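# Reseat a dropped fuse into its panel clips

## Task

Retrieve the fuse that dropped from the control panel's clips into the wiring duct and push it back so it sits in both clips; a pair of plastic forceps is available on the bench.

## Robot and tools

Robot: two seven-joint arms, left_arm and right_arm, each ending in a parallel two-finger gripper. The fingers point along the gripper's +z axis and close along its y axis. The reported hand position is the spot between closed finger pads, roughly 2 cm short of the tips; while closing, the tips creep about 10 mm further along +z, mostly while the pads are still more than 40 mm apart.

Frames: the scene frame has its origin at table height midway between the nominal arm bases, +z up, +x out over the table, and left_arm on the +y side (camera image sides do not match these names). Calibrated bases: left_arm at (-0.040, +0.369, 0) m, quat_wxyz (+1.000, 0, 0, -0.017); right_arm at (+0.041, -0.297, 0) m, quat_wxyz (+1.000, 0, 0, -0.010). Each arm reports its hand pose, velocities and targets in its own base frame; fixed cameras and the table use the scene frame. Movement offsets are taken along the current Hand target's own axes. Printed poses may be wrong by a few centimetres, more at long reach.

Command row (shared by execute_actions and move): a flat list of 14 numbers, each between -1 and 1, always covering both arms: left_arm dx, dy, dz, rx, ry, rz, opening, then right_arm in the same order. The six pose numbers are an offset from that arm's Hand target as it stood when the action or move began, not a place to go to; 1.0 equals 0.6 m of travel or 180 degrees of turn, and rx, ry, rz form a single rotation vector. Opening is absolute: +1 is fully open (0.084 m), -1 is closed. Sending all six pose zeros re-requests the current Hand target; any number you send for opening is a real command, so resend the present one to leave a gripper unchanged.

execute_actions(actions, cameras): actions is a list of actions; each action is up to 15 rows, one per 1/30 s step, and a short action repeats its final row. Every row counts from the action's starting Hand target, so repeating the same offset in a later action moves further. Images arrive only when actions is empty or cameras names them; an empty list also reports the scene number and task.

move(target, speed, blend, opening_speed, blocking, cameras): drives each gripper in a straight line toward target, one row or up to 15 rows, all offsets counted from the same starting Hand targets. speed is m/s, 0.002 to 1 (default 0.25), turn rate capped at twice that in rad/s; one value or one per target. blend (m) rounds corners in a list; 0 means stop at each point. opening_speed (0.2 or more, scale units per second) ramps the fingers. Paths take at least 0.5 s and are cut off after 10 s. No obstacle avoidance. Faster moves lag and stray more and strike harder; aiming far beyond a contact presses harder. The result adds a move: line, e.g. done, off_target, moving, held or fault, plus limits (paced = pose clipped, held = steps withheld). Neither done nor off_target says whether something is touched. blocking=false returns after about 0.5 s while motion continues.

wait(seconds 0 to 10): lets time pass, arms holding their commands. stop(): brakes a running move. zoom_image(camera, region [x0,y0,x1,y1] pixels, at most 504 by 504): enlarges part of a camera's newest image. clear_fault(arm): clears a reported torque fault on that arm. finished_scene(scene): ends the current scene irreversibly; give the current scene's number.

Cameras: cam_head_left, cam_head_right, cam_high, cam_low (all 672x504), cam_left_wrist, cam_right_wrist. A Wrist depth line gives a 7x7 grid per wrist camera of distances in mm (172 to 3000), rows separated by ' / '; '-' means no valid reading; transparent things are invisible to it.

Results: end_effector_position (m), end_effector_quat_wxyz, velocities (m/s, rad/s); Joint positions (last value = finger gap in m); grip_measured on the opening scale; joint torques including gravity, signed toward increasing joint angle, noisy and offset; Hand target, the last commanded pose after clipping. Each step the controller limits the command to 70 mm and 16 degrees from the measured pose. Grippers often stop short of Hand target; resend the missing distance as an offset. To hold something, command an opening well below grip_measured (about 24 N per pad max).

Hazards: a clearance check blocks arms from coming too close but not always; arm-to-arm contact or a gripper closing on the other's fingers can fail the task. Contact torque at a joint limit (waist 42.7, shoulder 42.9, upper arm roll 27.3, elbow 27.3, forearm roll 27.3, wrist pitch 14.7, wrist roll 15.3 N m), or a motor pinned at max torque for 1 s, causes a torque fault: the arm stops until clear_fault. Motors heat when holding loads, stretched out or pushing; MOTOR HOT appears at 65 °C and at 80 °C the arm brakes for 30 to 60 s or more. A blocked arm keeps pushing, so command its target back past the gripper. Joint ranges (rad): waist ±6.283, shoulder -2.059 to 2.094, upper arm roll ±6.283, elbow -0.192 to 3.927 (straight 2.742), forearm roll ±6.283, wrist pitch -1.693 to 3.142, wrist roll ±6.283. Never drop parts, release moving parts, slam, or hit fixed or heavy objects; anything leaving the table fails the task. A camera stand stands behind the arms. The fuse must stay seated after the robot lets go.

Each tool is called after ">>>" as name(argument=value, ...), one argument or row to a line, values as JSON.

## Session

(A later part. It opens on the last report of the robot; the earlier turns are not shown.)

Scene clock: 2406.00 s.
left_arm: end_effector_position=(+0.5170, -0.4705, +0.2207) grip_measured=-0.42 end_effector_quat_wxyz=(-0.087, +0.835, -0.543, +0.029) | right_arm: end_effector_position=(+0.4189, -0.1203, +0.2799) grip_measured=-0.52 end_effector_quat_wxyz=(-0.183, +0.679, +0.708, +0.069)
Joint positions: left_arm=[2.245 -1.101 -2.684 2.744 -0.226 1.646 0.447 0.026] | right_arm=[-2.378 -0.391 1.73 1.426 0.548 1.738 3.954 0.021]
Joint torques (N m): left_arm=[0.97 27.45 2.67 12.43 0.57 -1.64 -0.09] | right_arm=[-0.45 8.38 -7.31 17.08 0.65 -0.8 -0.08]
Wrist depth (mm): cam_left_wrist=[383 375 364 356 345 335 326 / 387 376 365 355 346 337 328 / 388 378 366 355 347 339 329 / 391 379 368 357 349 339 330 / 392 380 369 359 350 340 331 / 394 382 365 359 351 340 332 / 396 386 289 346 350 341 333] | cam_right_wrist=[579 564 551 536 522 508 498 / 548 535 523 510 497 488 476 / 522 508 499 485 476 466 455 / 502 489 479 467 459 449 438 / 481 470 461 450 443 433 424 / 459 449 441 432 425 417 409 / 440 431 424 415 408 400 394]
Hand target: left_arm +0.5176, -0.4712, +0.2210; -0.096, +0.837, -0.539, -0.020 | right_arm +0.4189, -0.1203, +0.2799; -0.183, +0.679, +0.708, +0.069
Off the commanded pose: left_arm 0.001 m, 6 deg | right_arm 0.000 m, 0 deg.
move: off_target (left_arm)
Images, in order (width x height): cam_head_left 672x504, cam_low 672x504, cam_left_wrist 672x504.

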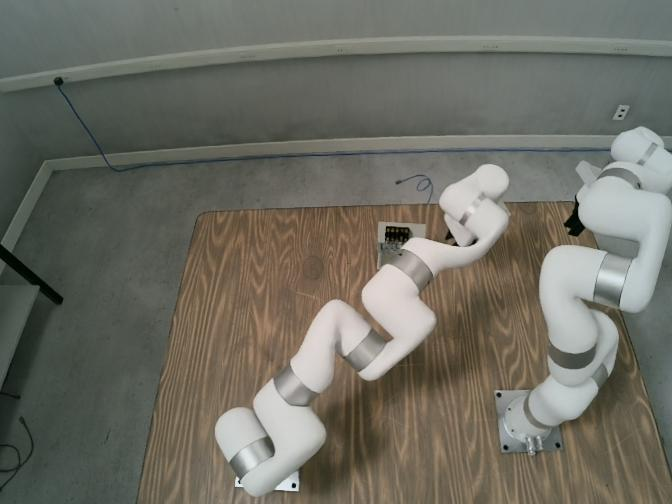

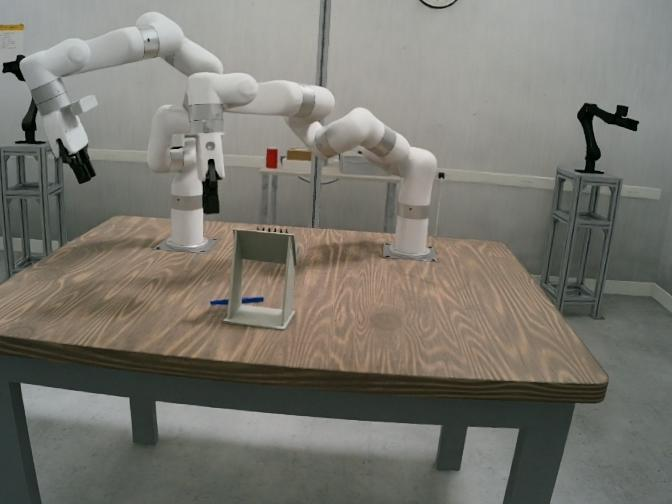

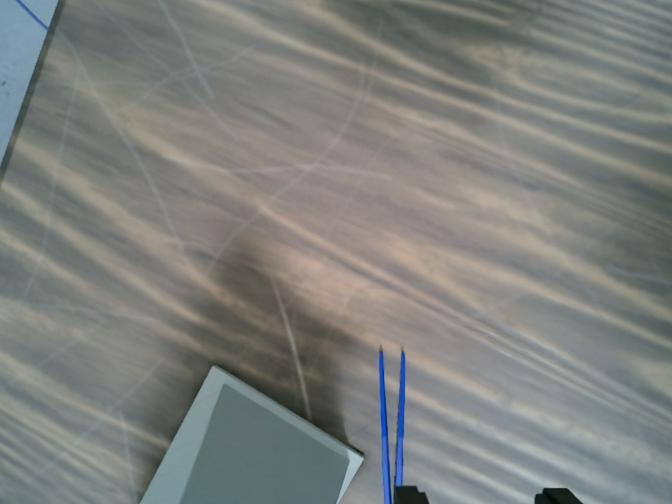

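>>> move(
  target=[
    [-0.5225,0.0497,0.0167,-0.0646,0.0135,-0.3628,-0.4, 0,0,0,0,0,0,-0.5],
    [-0.5225,0.0497,0.0167,-0.0646,0.0135,-0.3628,-0.4, 0.4417,0.1247,0.4370,-0.0085,-0.0413,-0.1282,-0.3],
  ],
  speed=[0.2,0.2],
  blend=[0.02,0],
  cameras=["cam_left_wrist","cam_right_wrist","cam_head_left"],
)

Scene clock: 2439.50 s.
left_arm: end_effector_position=(+0.3603, -0.1997, +0.2497) grip_measured=-0.42 end_effector_quat_wxyz=(+0.000, +1.000, -0.001, +0.000) | right_arm: end_effector_position=(+0.4464, +0.2234, +0.1196) grip_measured=-0.32 end_effector_quat_wxyz=(-0.110, +0.529, +0.838, +0.069)
Joint positions: left_arm=[1.873 0.279 -2.448 0.961 0.19 1.184 -0.665 0.026] | right_arm=[-1.721 -0.571 1.937 1.135 0.881 1.161 4.057 0.03]
Joint torques (N m): left_arm=[0.56 7.51 -4.27 14.06 0.16 -1.44 0.12] | right_arm=[-0.59 12.04 -10.08 15.36 0.43 -1.52 0.05]
Wrist depth (mm): cam_left_wrist=[382 383 382 381 381 379 376 / 382 382 380 379 380 380 378 / 381 380 381 380 380 379 379 / 381 380 380 379 379 379 379 / 380 379 379 378 378 377 378 / 379 379 378 378 378 378 376 / 379 379 378 377 378 376 376] | cam_right_wrist=[297 298 298 299 299 299 - / 289 289 290 290 290 288 - / 278 279 279 279 280 281 - / 271 271 271 272 270 275 - / 264 264 265 265 - 266 - / 257 257 258 256 258 - - / 249 249 249 250 250 - -]
Hand target: left_arm +0.3603, -0.1997, +0.2497; +0.000, +1.000, -0.001, +0.000 | right_arm +0.4464, +0.2234, +0.1196; -0.110, +0.529, +0.838, +0.069
Off the commanded pose: left_arm 0.000 m, 0 deg | right_arm 0.000 m, 0 deg.
elbow sent back (left arm): the controller read joint 4 (elbow) straighter than it allows and moved its target back, which can move the hand without a command.
move: done
Images, in order (width x height): cam_head_left 672x504, cam_left_wrist 672x504, cam_right_wrist 672x504.

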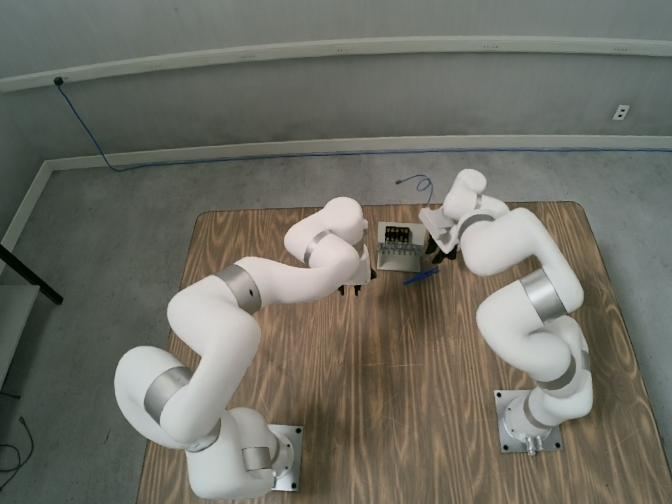

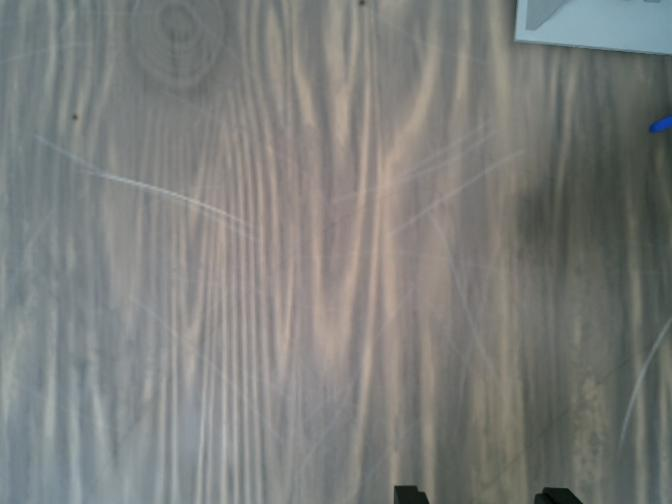

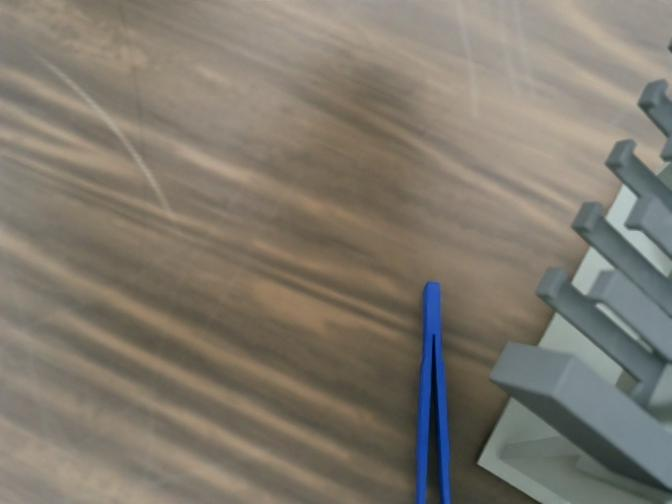

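>>> move(
  target=[
    [0,0,0,0,0,0,-0.4, 0,0,-0.03,0,0,-0.45,-0.3],
    [0,0,0,0,0,0,-0.4, 0,0,0,0,0,-0.9,-0.3],
  ],
  speed=[0.4,0.4],
  blend=[0.02,0],
  cameras=["cam_right_wrist"],
)

>>> move(
  target=[0,0,0,0,0,0,-0.4, 0,0,0,0,0,-0.1,-0.3],
  speed=0.4,
  cameras=["cam_right_wrist"],
)

Scene clock: 2463.97 s.
left_arm: end_effector_position=(+0.3603, -0.1997, +0.2497) grip_measured=-0.42 end_effector_quat_wxyz=(+0.000, +1.000, -0.001, +0.000) | right_arm: end_effector_position=(+0.4616, +0.1986, +0.1351) grip_measured=-0.32 end_effector_quat_wxyz=(-0.077, +0.370, +0.921, +0.093)
Joint positions: left_arm=[1.873 0.279 -2.448 0.961 0.19 1.184 -0.665 0.026] | right_arm=[-1.755 -0.515 1.93 1.134 0.818 1.128 3.684 0.03]
Joint torques (N m): left_arm=[0.53 7.39 -4.13 14.11 0.05 -1.54 0.09] | right_arm=[0.17 11.51 -9.62 16.2 0.55 -1.48 0.07]
Wrist depth (mm): cam_left_wrist=[381 381 381 381 380 380 376 / 381 381 381 380 380 379 380 / 380 380 380 380 379 379 379 / 381 380 380 379 379 379 378 / 380 379 379 378 379 378 378 / 380 379 378 378 378 377 378 / 379 378 379 378 377 377 376] | cam_right_wrist=[286 292 297 302 309 315 322 / 279 284 290 295 301 306 312 / 272 277 282 286 292 299 - / 266 271 275 280 285 289 - / 261 265 270 275 278 - - / 255 259 263 268 272 269 - / 249 253 257 261 266 268 199]
Hand target: left_arm +0.3603, -0.1997, +0.2497; +0.000, +1.000, -0.001, +0.000 | right_arm +0.4616, +0.1986, +0.1351; -0.077, +0.370, +0.921, +0.093 (not the last commanded pose)
Tool commands: left_gripper/opening=-0.4 right_gripper/opening=-0.3
Off the commanded pose: left_arm 0.000 m, 0 deg | right_arm 0.033 m, 141 deg.
TORQUE FAULT: the external load on joint 3 (upper arm roll) of the right arm reached its load limit, and that arm stopped. The contact can be on any part of that arm beyond that joint, not only on its tool. A torque fault puts only its own arm into a fault stop. That arm's remaining commands of this call were not run. The hold on joint 3 (upper arm roll) of that arm was moved back by the arm itself, up to 3 degrees, as the stop began. That arm is still stopped at the end of this call. While its stop runs, that arm, its gripper or tool too, takes no new command.
CLEAR FAULT: the right arm stays stopped (state 4) until you call clear_fault(arm="right_arm").
End effector pose when the fault began: right_arm: position (+0.4484, +0.2202, +0.1245), quat_wxyz (-0.092, +0.351, +0.928, +0.089)
Joint positions when the fault began: right_arm=[-1.754 -0.515 1.982 1.134 0.818 1.128 3.687 0.03]
move: fault (right_arm); path passed 0 of 2 targets
Images, in order (width x height): cam_right_wrist 672x504.

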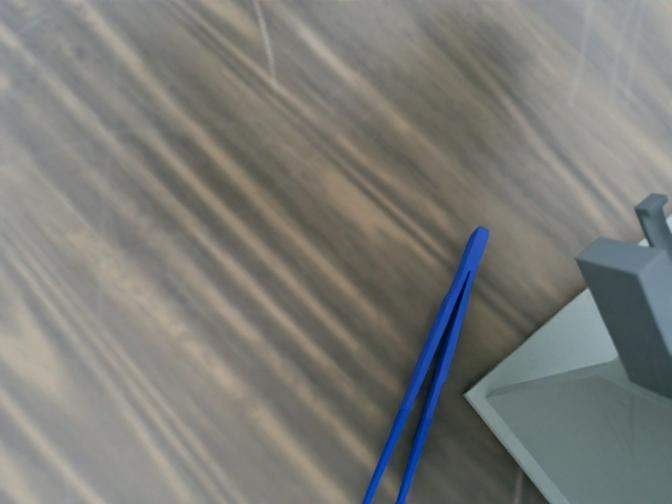

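not run: an earlier result of this reply reported a stop or a fault. Calls in your next reply go to the robot.

>>> clear_fault(
  arm="right_arm",
)

>>> move(
  target=[0,0,0,0,0,0,-0.4, -0.0275,-0.0438,-0.1483,0,0,0,-0.3],
  speed=0.1,
  cameras=["cam_right_wrist","cam_head_left"],
)

Scene clock: 2471.77 s.
left_arm: end_effector_position=(+0.3603, -0.1997, +0.2497) grip_measured=-0.42 end_effector_quat_wxyz=(+0.000, +1.000, -0.001, +0.000) | right_arm: end_effector_position=(+0.4616, +0.1986, +0.1351) grip_measured=-0.32 end_effector_quat_wxyz=(-0.077, +0.370, +0.921, +0.093)
Joint positions: left_arm=[1.873 0.279 -2.448 0.961 0.19 1.184 -0.665 0.026] | right_arm=[-1.755 -0.515 1.93 1.134 0.818 1.128 3.684 0.03]
Joint torques (N m): left_arm=[0.35 7.16 -4.32 14.34 -0.17 -1.35 0.17] | right_arm=[0.39 11.52 -9.6 16.05 0.57 -1.5 0.03]
Wrist depth (mm): cam_left_wrist=[383 383 382 381 380 379 376 / 381 381 382 381 380 380 379 / 381 381 380 380 379 379 379 / 379 379 380 379 379 378 378 / 380 380 379 379 379 378 376 / 380 378 378 378 379 378 378 / 378 379 378 378 377 377 377] | cam_right_wrist=[286 292 297 302 309 315 321 / 279 284 289 295 301 307 313 / 272 277 282 287 293 299 - / 266 271 275 280 285 289 - / 261 266 270 274 277 - - / 255 259 264 268 272 269 - / 249 253 257 261 266 268 199]
Hand target: left_arm +0.3603, -0.1997, +0.2497; +0.000, +1.000, -0.001, +0.000 | right_arm +0.4616, +0.1986, +0.1351; -0.077, +0.370, +0.921, +0.093 (not the last commanded pose)
Tool commands: left_gripper/opening=-0.4 right_gripper/opening=-0.3
Off the commanded pose: left_arm 0.000 m, 0 deg | right_arm 0.033 m, 141 deg.
TORQUE FAULT, CONTINUED: the right arm's stop, for the torque fault of joint 3 (upper arm roll) that an earlier result reported, is over. The call counts as one of the actions that you can send in this scene. The hold on joint 3 (upper arm roll) of that arm was moved back by the arm itself, up to 3 degrees, as the stop began. That arm's target is now where it stood when the stop ended, not its last command. That arm's gripper keeps its grip as last carried out, and that arm accepts commands again: back off and push less far.
CLEAR FAULT: your call cleared the right arm's torque fault. If a joint's load stays at its limit, that arm stops again at once.

Scene clock: 2473.17 s.
left_arm: end_effector_position=(+0.3603, -0.1997, +0.2497) grip_measured=-0.42 end_effector_quat_wxyz=(+0.000, +1.000, -0.001, +0.000) | right_arm: end_effector_position=(+0.4615, +0.1487, +0.2150) grip_measured=-0.32 end_effector_quat_wxyz=(-0.077, +0.370, +0.921, +0.093)
Joint positions: left_arm=[1.873 0.279 -2.448 0.961 0.19 1.184 -0.665 0.026] | right_arm=[-1.657 -0.36 1.718 1.186 0.623 1.264 3.732 0.03]
Joint torques (N m): left_arm=[0.37 7.38 -4.3 14.24 -0.07 -1.49 0.11] | right_arm=[0.54 7.49 -7.37 17.77 0.26 -1.51 0.31]
Wrist depth (mm): cam_left_wrist=[382 381 381 380 381 380 376 / 382 382 381 380 380 379 380 / 382 380 381 380 380 380 378 / 380 379 379 379 380 379 379 / 380 379 378 379 379 379 378 / 379 379 378 379 378 378 377 / 378 378 378 378 377 377 377] | cam_right_wrist=[372 379 386 393 400 408 416 / 363 369 375 383 389 398 406 / 353 359 365 372 379 387 230 / 345 351 358 364 370 372 232 / 338 343 351 357 362 330 248 / 331 336 343 348 353 357 292 / 322 328 334 339 345 350 355]
Hand target: left_arm +0.3603, -0.1997, +0.2497; +0.000, +1.000, -0.001, +0.000 | right_arm +0.4615, +0.1487, +0.2151; -0.077, +0.370, +0.921, +0.093
Off the commanded pose: left_arm 0.000 m, 0 deg | right_arm 0.000 m, 0 deg.
move: done
Images, in order (width x height): cam_head_left 672x504, cam_right_wrist 672x504.

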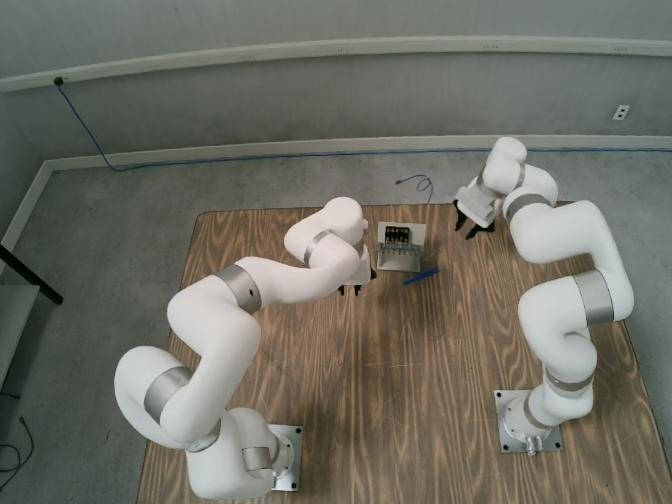

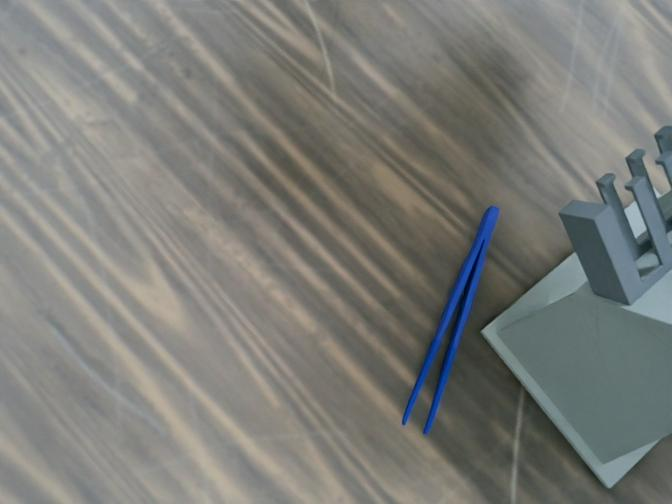

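>>> move(
  target=[
    [0,0,0,0,0,0,-0.4, 0,0,0,-0.0115,0.0100,-0.8764,-0.3],
    [0,0,0,0,0,0,-0.4, 0.0618,0.0590,0.1833,-0.0115,0.0100,-0.8764,-0.3],
  ],
  speed=[0.5,0.12],
  cameras=["cam_right_wrist"],
)

Scene clock: 2506.67 s.
left_arm: end_effector_position=(+0.3603, -0.1997, +0.2497) grip_measured=-0.42 end_effector_quat_wxyz=(+0.000, +1.000, -0.001, +0.000) | right_arm: end_effector_position=(+0.4517, +0.2236, +0.1201) grip_measured=-0.32 end_effector_quat_wxyz=(-0.071, +0.833, -0.538, -0.109)
Joint positions: left_arm=[1.873 0.279 -2.448 0.961 0.19 1.184 -0.665 0.026] | right_arm=[-1.989 -0.375 2.279 1.123 0.655 1.009 1.075 0.03]
Joint torques (N m): left_arm=[0.01 7.39 -4.2 14.16 -0.1 -1.54 0.1] | right_arm=[-0.52 13.61 -5.46 17.11 0.56 -1.91 0.04]
Wrist depth (mm): cam_left_wrist=[381 382 382 381 380 380 377 / 381 381 382 380 380 380 380 / 381 380 380 380 379 380 379 / 380 380 379 380 379 379 378 / 380 380 379 378 378 379 377 / 379 380 378 379 379 377 378 / 378 378 379 377 378 377 376] | cam_right_wrist=[215 215 216 216 217 217 218 / 221 221 222 223 224 224 225 / 226 227 227 228 229 229 230 / 232 232 233 234 234 235 235 / 237 237 238 239 240 241 241 / 243 225 240 245 239 248 249 / 249 186 203 247 253 255 256]
Hand target: left_arm +0.3603, -0.1997, +0.2497; +0.000, +1.000, -0.001, +0.000 | right_arm +0.4517, +0.2236, +0.1201; -0.071, +0.833, -0.538, -0.109
Off the commanded pose: left_arm 0.000 m, 0 deg | right_arm 0.000 m, 0 deg.
move: done
Images, in order (width x height): cam_right_wrist 672x504.

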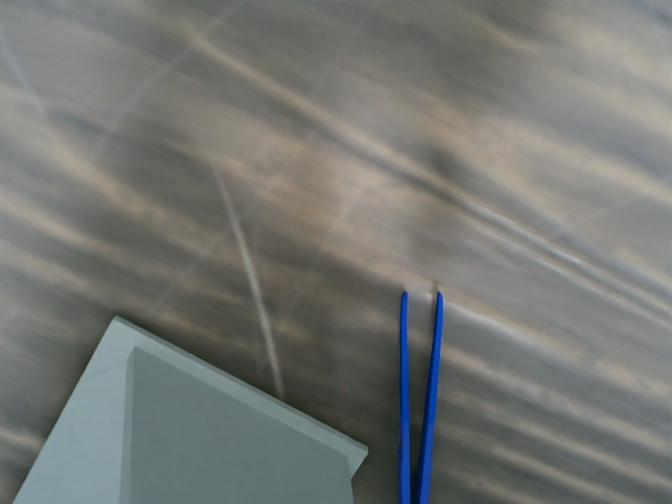

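>>> move(
  target=[0,0,0,0,0,0,-0.4, 0.0259,0.001,0.0966,0,0,0.005,-0.62],
  speed=0.08,
  cameras=["cam_right_wrist"],
)

Scene clock: 2527.83 s.
left_arm: end_effector_position=(+0.3603, -0.1997, +0.2497) grip_measured=-0.42 end_effector_quat_wxyz=(+0.000, +1.000, -0.001, +0.000) | right_arm: end_effector_position=(+0.4512, +0.2233, +0.0601) grip_measured=-0.64 end_effector_quat_wxyz=(-0.070, +0.828, -0.545, -0.110)
Joint positions: left_arm=[1.873 0.279 -2.448 0.961 0.19 1.184 -0.665 0.026] | right_arm=[-2.048 -0.5 2.357 1.097 0.798 0.92 0.976 0.016]
Joint torques (N m): left_arm=[0.33 7.12 -4.48 14.4 -0.11 -1.42 0.14] | right_arm=[-0.38 14.93 -6.79 15.59 0.45 -1.73 -0.04]
Wrist depth (mm): cam_left_wrist=[382 382 381 381 381 380 376 / 381 381 380 380 379 380 379 / 381 381 380 380 380 380 379 / 380 380 381 379 379 379 378 / 380 380 379 379 379 378 378 / 379 379 379 378 378 377 377 / 379 379 379 379 377 377 376] | cam_right_wrist=[- - - - - - - / - - - - - - - / - - - - - - - / - - - 173 173 174 174 / 174 174 175 176 176 177 178 / 178 180 180 181 179 182 183 / 178 180 185 186 187 188 188]
Hand target: left_arm +0.3603, -0.1997, +0.2497; +0.000, +1.000, -0.001, +0.000 | right_arm +0.4512, +0.2233, +0.0601; -0.070, +0.828, -0.545, -0.110
Off the commanded pose: left_arm 0.000 m, 0 deg | right_arm 0.000 m, 0 deg.
move: done
Images, in order (width x height): cam_right_wrist 672x504.

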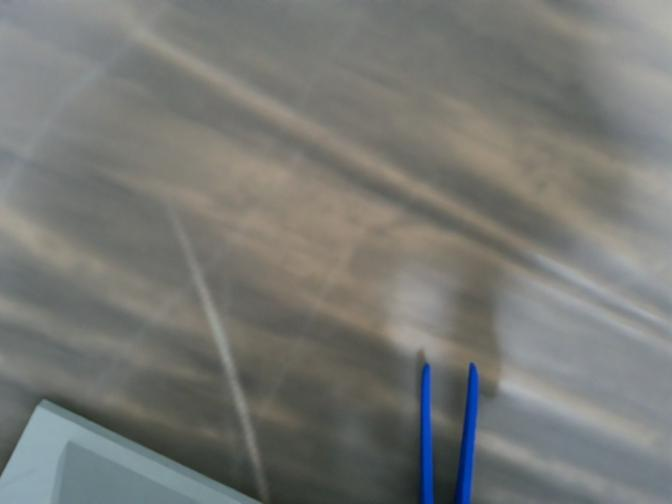

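>>> move(
  target=[0,0,0,0,0,0,-0.4, 0.0149,0.0017,0.0555,0,0,0,-0.62],
  speed=0.05,
  cameras=["cam_right_wrist"],
)

>>> move(
  target=[0,0,0,0,0,0,-0.4, 0,0,0,0,0,0,-0.92],
  speed=0.05,
  opening_speed=0.4,
  cameras=["cam_right_wrist"],
)

Scene clock: 2534.70 s.
left_arm: end_effector_position=(+0.3603, -0.1997, +0.2497) grip_measured=-0.42 end_effector_quat_wxyz=(+0.000, +1.000, -0.001, +0.000) | right_arm: end_effector_position=(+0.4503, +0.2229, +0.0259) grip_measured=-0.64 end_effector_quat_wxyz=(-0.070, +0.828, -0.545, -0.110)
Joint positions: left_arm=[1.873 0.279 -2.448 0.961 0.19 1.184 -0.665 0.026] | right_arm=[-2.086 -0.572 2.41 1.095 0.879 0.873 0.912 0.016]
Joint torques (N m): left_arm=[0.28 7.15 -4.55 14.26 -0.13 -1.36 0.14] | right_arm=[-0.26 4.92 -1.39 6.89 0.58 -3.63 -0.11]
Wrist depth (mm): cam_left_wrist=[382 382 381 382 380 380 376 / 381 381 381 380 380 380 379 / 381 380 380 380 380 380 379 / 380 380 380 379 380 379 378 / 379 380 379 379 379 378 378 / 380 379 378 377 378 378 378 / 378 378 379 378 376 377 377] | cam_right_wrist=[- - - - - - - / - - - - - - - / - - - - - - - / - - - - - - - / - - - - - - - / - - - - - - - / - - - - - - -]
Hand target: left_arm +0.3603, -0.1997, +0.2497; +0.000, +1.000, -0.001, +0.000 | right_arm +0.4502, +0.2228, +0.0256; -0.070, +0.828, -0.545, -0.110
Off the commanded pose: left_arm 0.000 m, 0 deg | right_arm 0.000 m, 0 deg.
move: done
Images, in order (width x height): cam_right_wrist 672x504.

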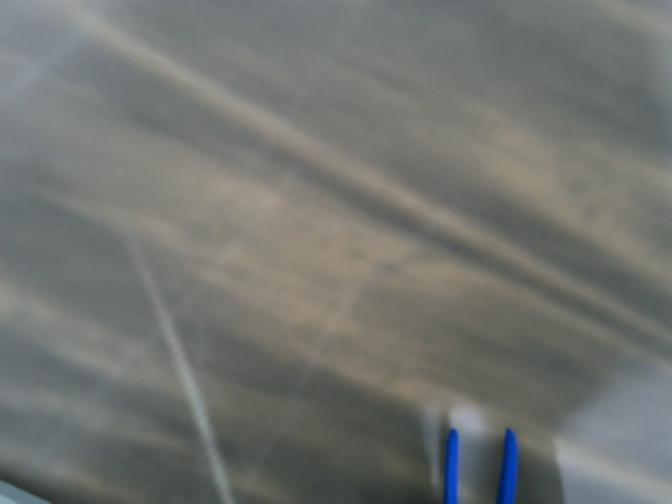

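Scene clock: 2535.67 s.
left_arm: end_effector_position=(+0.3603, -0.1997, +0.2497) grip_measured=-0.42 end_effector_quat_wxyz=(+0.000, +1.000, -0.001, +0.000) | right_arm: end_effector_position=(+0.4501, +0.2228, +0.0256) grip_measured=-0.91 end_effector_quat_wxyz=(-0.070, +0.828, -0.545, -0.110)
Joint positions: left_arm=[1.873 0.279 -2.448 0.961 0.19 1.184 -0.665 0.026] | right_arm=[-2.086 -0.573 2.41 1.094 0.879 0.873 0.912 0.004]
Joint torques (N m): left_arm=[0.24 7.22 -4.59 14.35 0.02 -1.49 0.04] | right_arm=[0.16 8.49 -3.41 3.31 -0.75 0.27 0.35]
Wrist depth (mm): cam_left_wrist=[382 382 382 381 381 380 375 / 381 382 379 382 380 379 379 / 380 380 380 380 380 378 379 / 380 380 380 380 379 379 378 / 380 380 379 379 378 378 379 / 380 379 379 378 378 378 377 / 378 378 378 378 378 378 376] | cam_right_wrist=[- - - - - - - / - - - - - - - / - - - - - - - / - - - - - - - / - - - - - - - / - - - - - - - / - - - - - - -]
Hand target: left_arm +0.3603, -0.1997, +0.2497; +0.000, +1.000, -0.001, +0.000 | right_arm +0.4502, +0.2228, +0.0256; -0.070, +0.828, -0.545, -0.110
Off the commanded pose: left_arm 0.000 m, 0 deg | right_arm 0.000 m, 0 deg.
move: done
Images, in order (width x height): cam_right_wrist 672x504.

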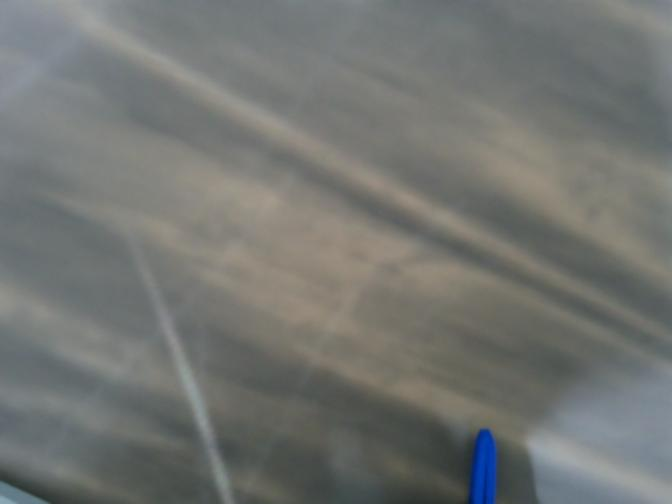

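>>> move(
  target=[
    [0,-0.1667,0,0,0,0,-0.4, -0.0431,0.0007,-0.1609,0,0,0,-0.92],
    [0,-0.1667,0,0,0,0,-0.4, -0.1178,0.1998,-0.2684,-0.0948,0,-0.3537,-0.92],
    [0,-0.1667,0,0,0,0,-0.4, -0.2590,0.1317,-0.0068,-0.0948,0,-0.3537,-0.92],
  ],
  speed=[0.1,0.2,0.15],
  blend=[0.01,0.02,0],
  cameras=["cam_right_wrist","cam_head_left"],
)

Scene clock: 2569.47 s.
left_arm: end_effector_position=(+0.3604, -0.0997, +0.2496) grip_measured=-0.42 end_effector_quat_wxyz=(+0.000, +1.000, -0.001, +0.000) | right_arm: end_effector_position=(+0.3187, +0.3285, +0.0700) grip_measured=-0.91 end_effector_quat_wxyz=(+0.000, +0.991, -0.007, -0.132)
Joint positions: left_arm=[2.005 0.481 -2.399 0.85 0.337 1.235 -0.567 0.026] | right_arm=[-1.807 -0.401 2.489 1.085 0.482 1.029 0.402 0.004]
Joint torques (N m): left_arm=[0.54 4.43 -7.25 13.76 0.1 -1.3 0.34] | right_arm=[-0.28 15.34 -4.82 16.11 0.58 -1.6 -0.06]
Wrist depth (mm): cam_left_wrist=[381 381 381 380 381 381 379 / 381 381 381 380 380 380 380 / 381 382 380 380 379 379 379 / 380 379 380 380 377 378 378 / 380 379 380 379 379 379 378 / 379 379 379 378 377 378 377 / 377 378 378 377 377 378 375] | cam_right_wrist=[- - - - - - - / - 173 173 174 174 174 174 / 175 176 176 177 177 178 179 / 179 180 181 181 182 182 183 / 184 185 185 186 187 187 188 / 190 191 191 192 193 193 194 / 196 196 197 197 198 199 200]
Hand target: left_arm +0.3604, -0.0997, +0.2496; +0.000, +1.000, -0.001, +0.000 | right_arm +0.3187, +0.3285, +0.0699; +0.000, +0.991, -0.007, -0.132
Off the commanded pose: left_arm 0.000 m, 0 deg | right_arm 0.000 m, 0 deg.
move: done
Images, in order (width x height): cam_head_left 672x504, cam_right_wrist 672x504.

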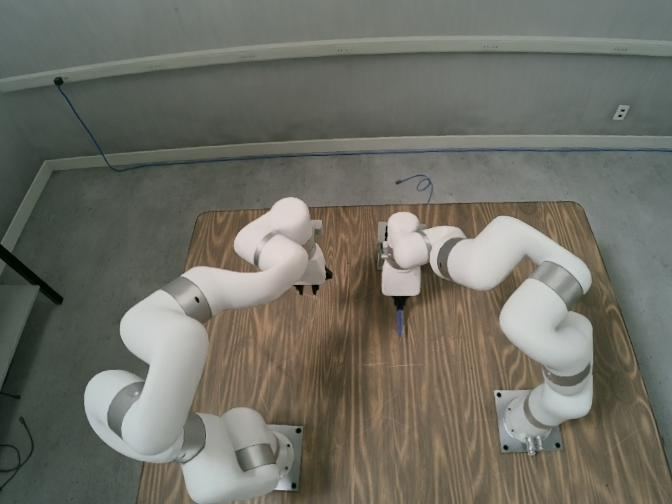

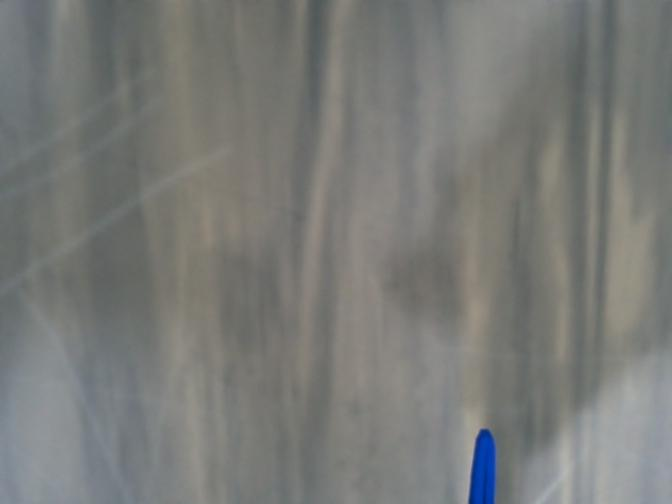

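>>> move(
  target=[
    [0,0,0,0,0,0,-0.4, 0.0160,0,0.0599,0,0,0,-0.92],
    [0,0,0,0,0,0,-0.4, 0.0187,0,0.0699,0,0,0,-0.92],
  ],
  speed=[0.08,0.02],
  cameras=["cam_right_wrist"],
)

>>> move(
  target=[0,0,0,0,0,0,-0.4, 0,0,0,0,0,0,-0.5],
  speed=0.02,
  opening_speed=0.3,
  cameras=["cam_right_wrist"],
)

Scene clock: 2578.37 s.
left_arm: end_effector_position=(+0.3604, -0.0997, +0.2496) grip_measured=-0.42 end_effector_quat_wxyz=(+0.000, +1.000, -0.001, +0.000) | right_arm: end_effector_position=(+0.3210, +0.3400, +0.0589) grip_measured=-0.91 end_effector_quat_wxyz=(-0.026, +0.992, -0.005, -0.126)
Joint positions: left_arm=[2.005 0.481 -2.399 0.85 0.337 1.235 -0.567 0.026] | right_arm=[-1.83 -0.419 2.523 1.075 0.546 0.969 0.356 0.004]
Joint torques (N m): left_arm=[0.67 4.27 -7.39 13.73 0.05 -1.24 0.08] | right_arm=[-0.18 16.36 -4.7 15.45 0.24 -1.66 -0.02]
Wrist depth (mm): cam_left_wrist=[381 381 381 381 379 380 380 / 382 381 380 380 380 379 380 / 380 381 380 380 380 379 378 / 380 380 380 380 379 379 378 / 379 380 380 379 379 377 377 / 379 379 379 378 378 378 378 / 379 379 378 377 377 378 376] | cam_right_wrist=[- - - - - - - / - - - - - - - / - - - - - - - / 174 174 174 173 172 - - / 178 178 177 176 175 175 174 / 184 182 182 182 181 180 179 / 189 188 188 187 186 185 184]
Hand target: left_arm +0.3604, -0.0997, +0.2496; +0.000, +1.000, -0.001, +0.000 | right_arm +0.3210, +0.3400, +0.0589; -0.026, +0.992, -0.005, -0.126 (not the last commanded pose)
Tool commands: left_gripper/opening=-0.4 right_gripper/opening=-0.92
Off the commanded pose: left_arm 0.000 m, 0 deg | right_arm 0.035 m, 3 deg.
TORQUE FAULT: the external load on joint 2 (shoulder) of the right arm reached its load limit, and that arm stopped. The contact can be on any part of that arm beyond that joint, not only on its tool. A torque fault puts only its own arm into a fault stop. That arm's remaining commands of this call were not run. The hold on joint 2 (shoulder) of that arm was moved back by the arm itself, up to 3 degrees, as the stop began. That arm is still stopped at the end of this call. While its stop runs, that arm, its gripper or tool too, takes no new command.
CLEAR FAULT: the right arm stays stopped (state 4) until you call clear_fault(arm="right_arm").
End effector pose when the fault began: right_arm: position (+0.3181, +0.3289, +0.0377), quat_wxyz (+0.000, +0.991, -0.008, -0.132)
Joint positions when the fault began: right_arm=[-1.83 -0.471 2.523 1.075 0.546 0.969 0.356 0.004]
move: fault (right_arm); path passed 1 of 2 targets
Images, in order (width x height): cam_right_wrist 672x504.

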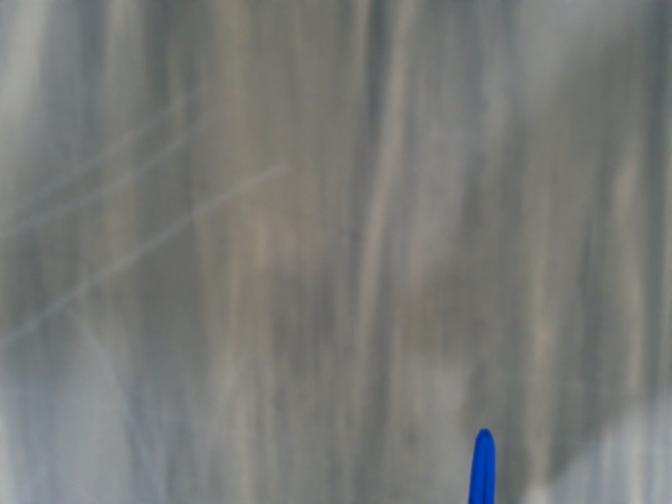

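not run: an earlier result of this reply reported a stop or a fault. Calls in your next reply go to the robot.

>>> clear_fault(
  arm="right_arm",
)

>>> move(
  target=[0,0,0,0,0,0,-0.4, -0.1017,0,-0.0573,0,0,0,-0.92],
  speed=0.06,
  cameras=["cam_right_wrist","cam_head_left"],
)

Scene clock: 2588.80 s.
left_arm: end_effector_position=(+0.3604, -0.0997, +0.2496) grip_measured=-0.42 end_effector_quat_wxyz=(+0.000, +1.000, -0.001, +0.000) | right_arm: end_effector_position=(+0.3210, +0.3400, +0.0589) grip_measured=-0.91 end_effector_quat_wxyz=(-0.026, +0.992, -0.005, -0.126)
Joint positions: left_arm=[2.005 0.481 -2.399 0.85 0.337 1.235 -0.567 0.026] | right_arm=[-1.83 -0.419 2.523 1.075 0.546 0.969 0.356 0.004]
Joint torques (N m): left_arm=[0.52 4.21 -7.29 13.84 0.06 -1.33 0.06] | right_arm=[-0.43 16.15 -4.73 15.38 0.33 -1.71 -0.04]
Wrist depth (mm): cam_left_wrist=[382 381 381 381 380 381 381 / 381 381 381 381 381 380 380 / 381 381 380 380 379 379 378 / 381 380 380 380 379 378 377 / 379 379 379 378 379 378 378 / 380 379 378 379 378 377 377 / 379 378 377 377 377 376 376] | cam_right_wrist=[- - - - - - - / - - - - - - - / - - - - - - - / 174 174 174 173 173 - - / 178 178 177 176 175 175 174 / 184 182 182 182 181 180 179 / 189 188 187 187 186 185 184]
Hand target: left_arm +0.3604, -0.0997, +0.2496; +0.000, +1.000, -0.001, +0.000 | right_arm +0.3210, +0.3400, +0.0589; -0.026, +0.992, -0.005, -0.126 (not the last commanded pose)
Tool commands: left_gripper/opening=-0.4 right_gripper/opening=-0.92
Off the commanded pose: left_arm 0.000 m, 0 deg | right_arm 0.035 m, 3 deg.
TORQUE FAULT, CONTINUED: the right arm's stop, for the torque fault of joint 2 (shoulder) that an earlier result reported, is over. The call counts as one of the actions that you can send in this scene. The hold on joint 2 (shoulder) of that arm was moved back by the arm itself, up to 3 degrees, as the stop began. That arm's target is now where it stood when the stop ended, not its last command. That arm's gripper keeps its grip as last carried out, and that arm accepts commands again: back off and push less far.
CLEAR FAULT: your call cleared the right arm's torque fault. If a joint's load stays at its limit, that arm stops again at once.

Scene clock: 2590.37 s.
left_arm: end_effector_position=(+0.3604, -0.0997, +0.2496) grip_measured=-0.42 end_effector_quat_wxyz=(+0.000, +1.000, -0.001, +0.000) | right_arm: end_effector_position=(+0.2705, +0.3384, +0.1074) grip_measured=-0.91 end_effector_quat_wxyz=(-0.026, +0.992, -0.005, -0.126)
Joint positions: left_arm=[2.005 0.481 -2.399 0.85 0.337 1.235 -0.567 0.026] | right_arm=[-1.703 -0.181 2.484 0.941 0.393 0.981 0.539 0.004]
Joint torques (N m): left_arm=[0.35 4.07 -7.12 13.78 -0.12 -1.49 0.15] | right_arm=[0.16 13.05 -2.39 16.37 0.28 -1.4 0.29]
Wrist depth (mm): cam_left_wrist=[381 381 381 380 381 381 380 / 381 381 382 380 380 380 379 / 381 380 381 379 379 380 378 / 380 381 381 380 379 378 378 / 379 380 379 379 378 378 378 / 379 378 378 379 378 377 377 / 379 378 378 376 378 377 376] | cam_right_wrist=[208 208 207 206 206 205 204 / 214 214 213 212 211 210 210 / 220 219 218 218 216 216 215 / 225 224 223 223 221 220 219 / 231 230 229 228 227 226 225 / 238 237 234 235 234 233 232 / 245 244 242 241 240 239 238]
Hand target: left_arm +0.3604, -0.0997, +0.2496; +0.000, +1.000, -0.001, +0.000 | right_arm +0.2705, +0.3384, +0.1074; -0.026, +0.992, -0.005, -0.126
Off the commanded pose: left_arm 0.000 m, 0 deg | right_arm 0.000 m, 0 deg.
move: done
Images, in order (width x height): cam_head_left 672x504, cam_right_wrist 672x504.

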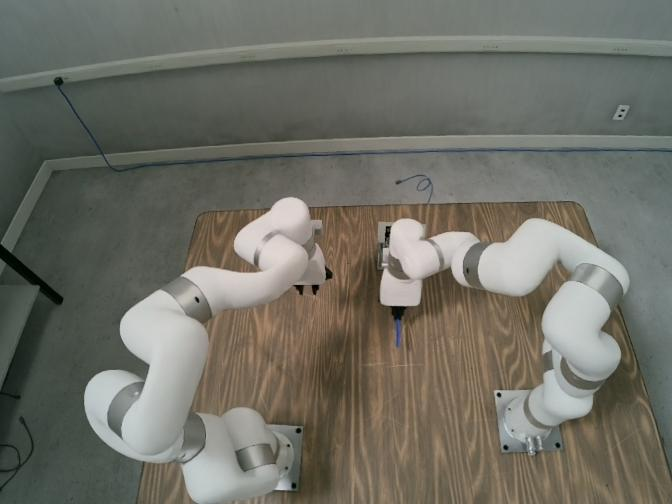

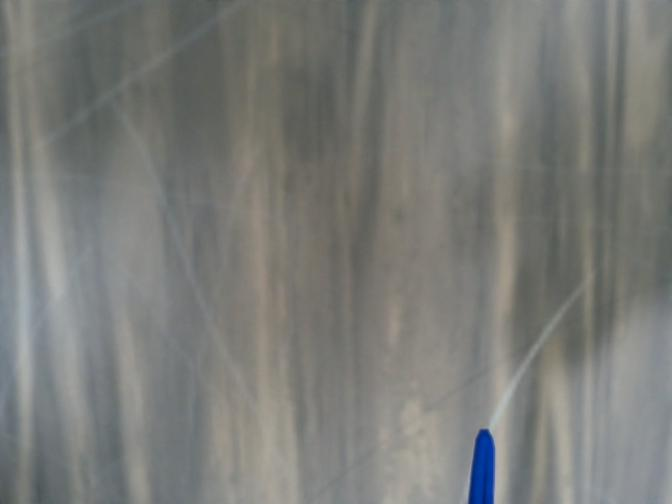

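>>> move(
  target=[0,0,0,0,0,0,-0.4, -0.0052,0,0.1092,-0.0163,-0.0037,0.0034,-0.92],
  speed=0.08,
  cameras=["cam_right_wrist","cam_head_left"],
)

Scene clock: 2599.73 s.
left_arm: end_effector_position=(+0.3604, -0.0997, +0.2496) grip_measured=-0.42 end_effector_quat_wxyz=(+0.000, +1.000, -0.001, +0.000) | right_arm: end_effector_position=(+0.2511, +0.3418, +0.0448) grip_measured=-0.91 end_effector_quat_wxyz=(+0.000, +0.991, -0.006, -0.132)
Joint positions: left_arm=[2.005 0.481 -2.399 0.85 0.337 1.235 -0.567 0.026] | right_arm=[-1.704 -0.33 2.543 0.914 0.501 0.886 0.494 0.004]
Joint torques (N m): left_arm=[0.48 4.01 -7.07 13.61 0.01 -1.41 0.2] | right_arm=[-0.39 14.15 -3.58 15.09 0.27 -1.78 0.02]
Wrist depth (mm): cam_left_wrist=[382 381 381 381 381 380 380 / 381 380 380 380 380 379 379 / 381 380 380 379 380 379 379 / 381 379 380 379 379 378 377 / 380 379 379 378 378 378 378 / 379 378 379 378 377 377 378 / 379 378 378 377 378 378 375] | cam_right_wrist=[- - - - - - - / - - - - - - - / - - - - - - - / - - - - - - - / - - - - - - - / - - - - - - - / - - - - - 172 173]
Hand target: left_arm +0.3604, -0.0997, +0.2496; +0.000, +1.000, -0.001, +0.000 | right_arm +0.2511, +0.3418, +0.0448; +0.000, +0.991, -0.006, -0.132
Off the commanded pose: left_arm 0.000 m, 0 deg | right_arm 0.000 m, 0 deg.
move: done
Images, in order (width x height): cam_head_left 672x504, cam_right_wrist 672x504.

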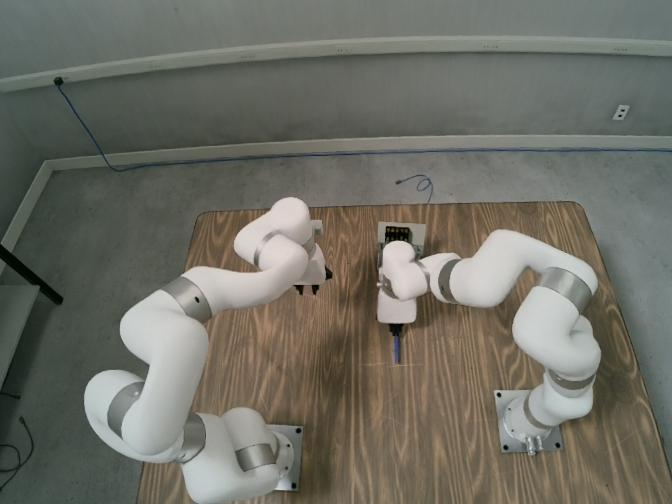

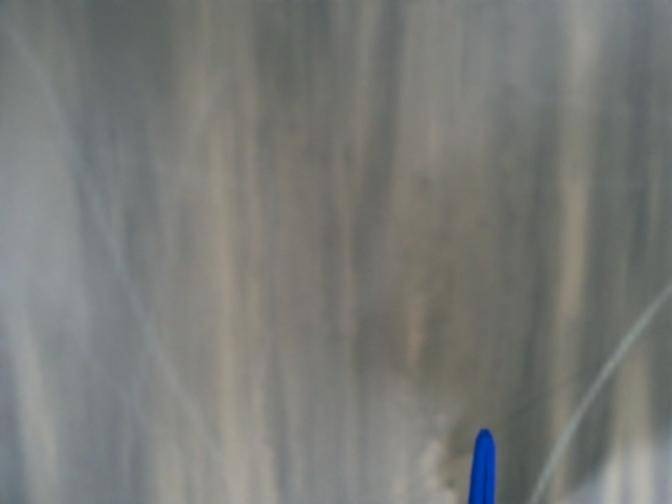

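>>> move(
  target=[0,0,0,0,0,0,-0.4, 0.0047,0,0.0174,0,0,0,-0.92],
  speed=0.04,
  cameras=["cam_right_wrist"],
)

>>> move(
  target=[0,0,0,0,0,0,-0.4, 0.0024,0,0.0088,0,0,0,-0.92],
  speed=0.02,
  cameras=["cam_right_wrist"],
)

Scene clock: 2603.97 s.
left_arm: end_effector_position=(+0.3604, -0.0997, +0.2496) grip_measured=-0.42 end_effector_quat_wxyz=(+0.000, +1.000, -0.001, +0.000) | right_arm: end_effector_position=(+0.2511, +0.3418, +0.0340) grip_measured=-0.91 end_effector_quat_wxyz=(+0.000, +0.991, -0.006, -0.132)
Joint positions: left_arm=[2.005 0.481 -2.399 0.85 0.337 1.235 -0.567 0.026] | right_arm=[-1.713 -0.358 2.556 0.913 0.528 0.866 0.472 0.004]
Joint torques (N m): left_arm=[0.4 3.86 -7.12 13.67 0.16 -1.47 0.14] | right_arm=[-1.03 14.39 -3.75 14.83 0.02 -1.71 -0.14]
Wrist depth (mm): cam_left_wrist=[382 381 381 381 381 380 380 / 381 381 380 380 380 380 380 / 381 379 380 379 380 379 379 / 380 381 379 379 379 378 378 / 379 380 378 379 379 378 378 / 379 379 379 379 378 378 377 / 378 378 378 377 377 376 377] | cam_right_wrist=[- - - - - - - / - - - - - - - / - - - - - - - / - - - - - - - / - - - - - - - / - - - - - - - / - - - - - - -]
Hand target: left_arm +0.3604, -0.0997, +0.2496; +0.000, +1.000, -0.001, +0.000 | right_arm +0.2511, +0.3418, +0.0340; +0.000, +0.991, -0.006, -0.132
Off the commanded pose: left_arm 0.000 m, 0 deg | right_arm 0.000 m, 0 deg.
move: done
Images, in order (width x height): cam_right_wrist 672x504.

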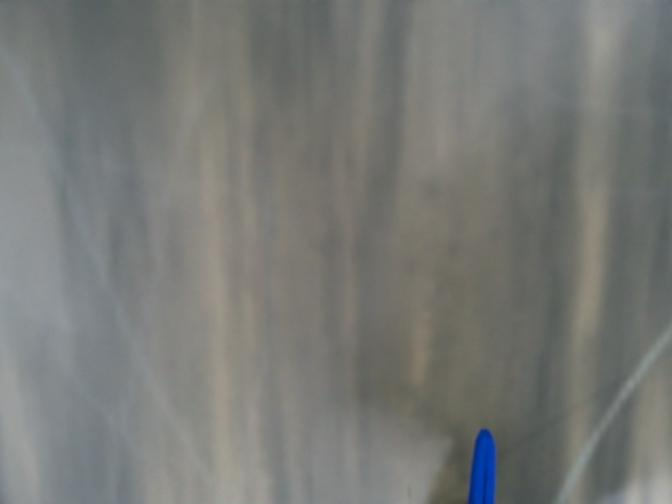

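Scene clock: 2604.70 s.
left_arm: end_effector_position=(+0.3604, -0.0997, +0.2496) grip_measured=-0.42 end_effector_quat_wxyz=(+0.000, +1.000, -0.001, +0.000) | right_arm: end_effector_position=(+0.2511, +0.3418, +0.0285) grip_measured=-0.91 end_effector_quat_wxyz=(+0.000, +0.991, -0.006, -0.132)
Joint positions: left_arm=[2.005 0.481 -2.399 0.85 0.337 1.235 -0.567 0.026] | right_arm=[-1.718 -0.372 2.563 0.913 0.541 0.856 0.461 0.004]
Joint torques (N m): left_arm=[0.44 3.79 -7.1 13.73 -0.03 -1.44 0.2] | right_arm=[-0.8 13.98 -3.96 14.64 0.28 -1.63 -0.02]
Wrist depth (mm): cam_left_wrist=[382 381 380 381 380 380 380 / 381 381 380 381 380 380 380 / 380 381 379 380 380 379 379 / 380 380 378 379 378 379 378 / 379 380 379 379 378 378 379 / 379 379 379 378 378 378 377 / 379 378 378 377 377 378 377] | cam_right_wrist=[- - - - - - - / - - - - - - - / - - - - - - - / - - - - - - - / - - - - - - - / - - - - - - - / - - - - - - -]
Hand target: left_arm +0.3604, -0.0997, +0.2496; +0.000, +1.000, -0.001, +0.000 | right_arm +0.2511, +0.3418, +0.0285; +0.000, +0.991, -0.006, -0.132
Off the commanded pose: left_arm 0.000 m, 0 deg | right_arm 0.000 m, 0 deg.
move: done
Images, in order (width x height): cam_right_wrist 672x504.

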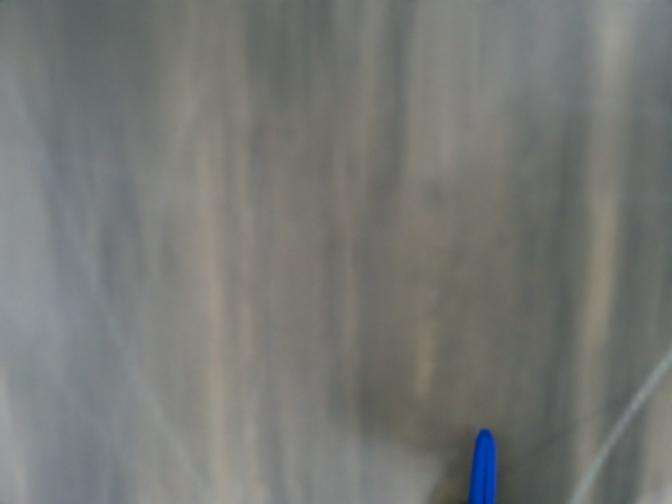

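>>> move(
  target=[
    [0,0,0,0,0,0,-0.4, 0.0009,0,0.0032,0,0,0,-0.92],
    [0,0,0,0,0,0,-0.4, 0.0009,0,0.0032,0,0,0,-0.5],
  ],
  speed=0.02,
  opening_speed=0.4,
  cameras=["cam_right_wrist"],
)

>>> move(
  target=[0,0,0,0,0,0,-0.4, 0,0,-0.12,0,0,0,-0.4],
  speed=0.08,
  cameras=["cam_right_wrist","cam_head_left"],
)

Scene clock: 2612.47 s.
left_arm: end_effector_position=(+0.3604, -0.0997, +0.2496) grip_measured=-0.42 end_effector_quat_wxyz=(+0.000, +1.000, -0.001, +0.000) | right_arm: end_effector_position=(+0.2512, +0.3418, +0.0265) grip_measured=-0.52 end_effector_quat_wxyz=(+0.000, +0.991, -0.006, -0.132)
Joint positions: left_arm=[2.005 0.481 -2.399 0.85 0.337 1.235 -0.567 0.026] | right_arm=[-1.72 -0.377 2.566 0.913 0.546 0.852 0.457 0.021]
Joint torques (N m): left_arm=[0.47 4.04 -7.22 13.83 -0.03 -1.37 0.12] | right_arm=[-0.18 14.67 -3.79 13.81 0.29 -1.63 0]
Wrist depth (mm): cam_left_wrist=[383 381 381 381 381 380 380 / 383 381 380 381 379 380 379 / 380 380 380 380 380 380 379 / 381 379 379 380 379 379 377 / 380 379 380 379 377 378 378 / 379 379 379 378 377 377 377 / 379 378 378 378 377 377 377] | cam_right_wrist=[- - - - - - - / - - - - - - - / - - - - - - - / - - - - - - - / - - - - - - - / - - - - - - - / - - - - - - -]
Hand target: left_arm +0.3604, -0.0997, +0.2496; +0.000, +1.000, -0.001, +0.000 | right_arm +0.2512, +0.3418, +0.0265; +0.000, +0.991, -0.006, -0.132
Off the commanded pose: left_arm 0.000 m, 0 deg | right_arm 0.000 m, 0 deg.
move: done
Images, in order (width x height): cam_right_wrist 672x504.

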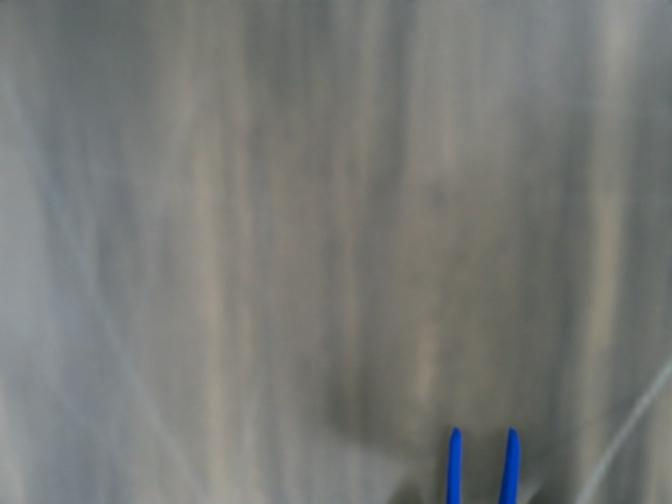

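Scene clock: 2613.77 s.
left_arm: end_effector_position=(+0.3604, -0.0997, +0.2496) grip_measured=-0.42 end_effector_quat_wxyz=(+0.000, +1.000, -0.001, +0.000) | right_arm: end_effector_position=(+0.2700, +0.3417, +0.0960) grip_measured=-0.42 end_effector_quat_wxyz=(+0.000, +0.991, -0.006, -0.132)
Joint positions: left_arm=[2.005 0.481 -2.399 0.85 0.337 1.235 -0.567 0.026] | right_arm=[-1.705 -0.249 2.495 0.987 0.399 1.017 0.553 0.026]
Joint torques (N m): left_arm=[0.52 3.98 -7.06 13.73 -0.12 -1.37 0.05] | right_arm=[0.32 13.95 -3.16 16.86 -0.02 -1.37 0.32]
Wrist depth (mm): cam_left_wrist=[382 382 381 380 381 380 380 / 381 381 381 380 381 380 379 / 381 381 380 379 379 379 379 / 380 380 380 380 379 379 378 / 380 379 378 379 378 378 377 / 379 378 379 378 379 378 377 / 378 378 377 378 377 377 376] | cam_right_wrist=[191 191 192 192 193 194 194 / 196 197 198 198 199 200 200 / 201 202 203 203 204 205 205 / 206 207 208 208 209 210 210 / 211 212 213 214 214 215 216 / 218 219 220 221 218 222 223 / 225 225 226 227 220 229 230]
Hand target: left_arm +0.3604, -0.0997, +0.2496; +0.000, +1.000, -0.001, +0.000 | right_arm +0.2700, +0.3417, +0.0960; +0.000, +0.991, -0.006, -0.132
Off the commanded pose: left_arm 0.000 m, 0 deg | right_arm 0.000 m, 0 deg.
move: done
Images, in order (width x height): cam_head_left 672x504, cam_right_wrist 672x504.

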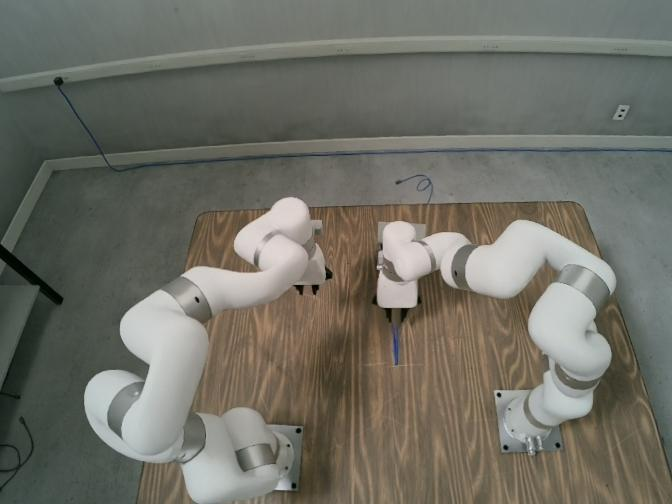

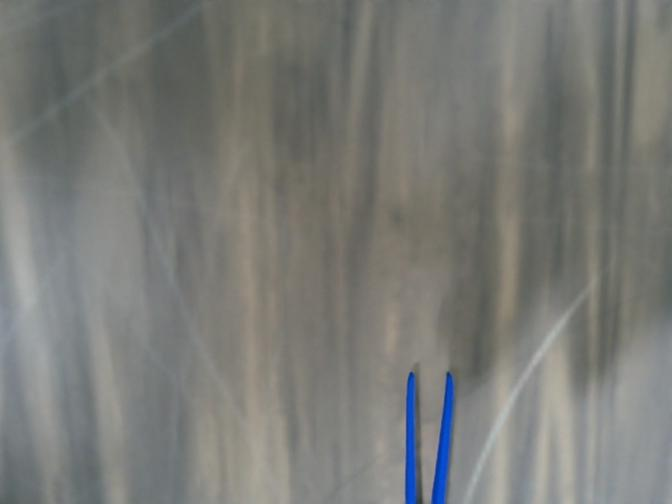

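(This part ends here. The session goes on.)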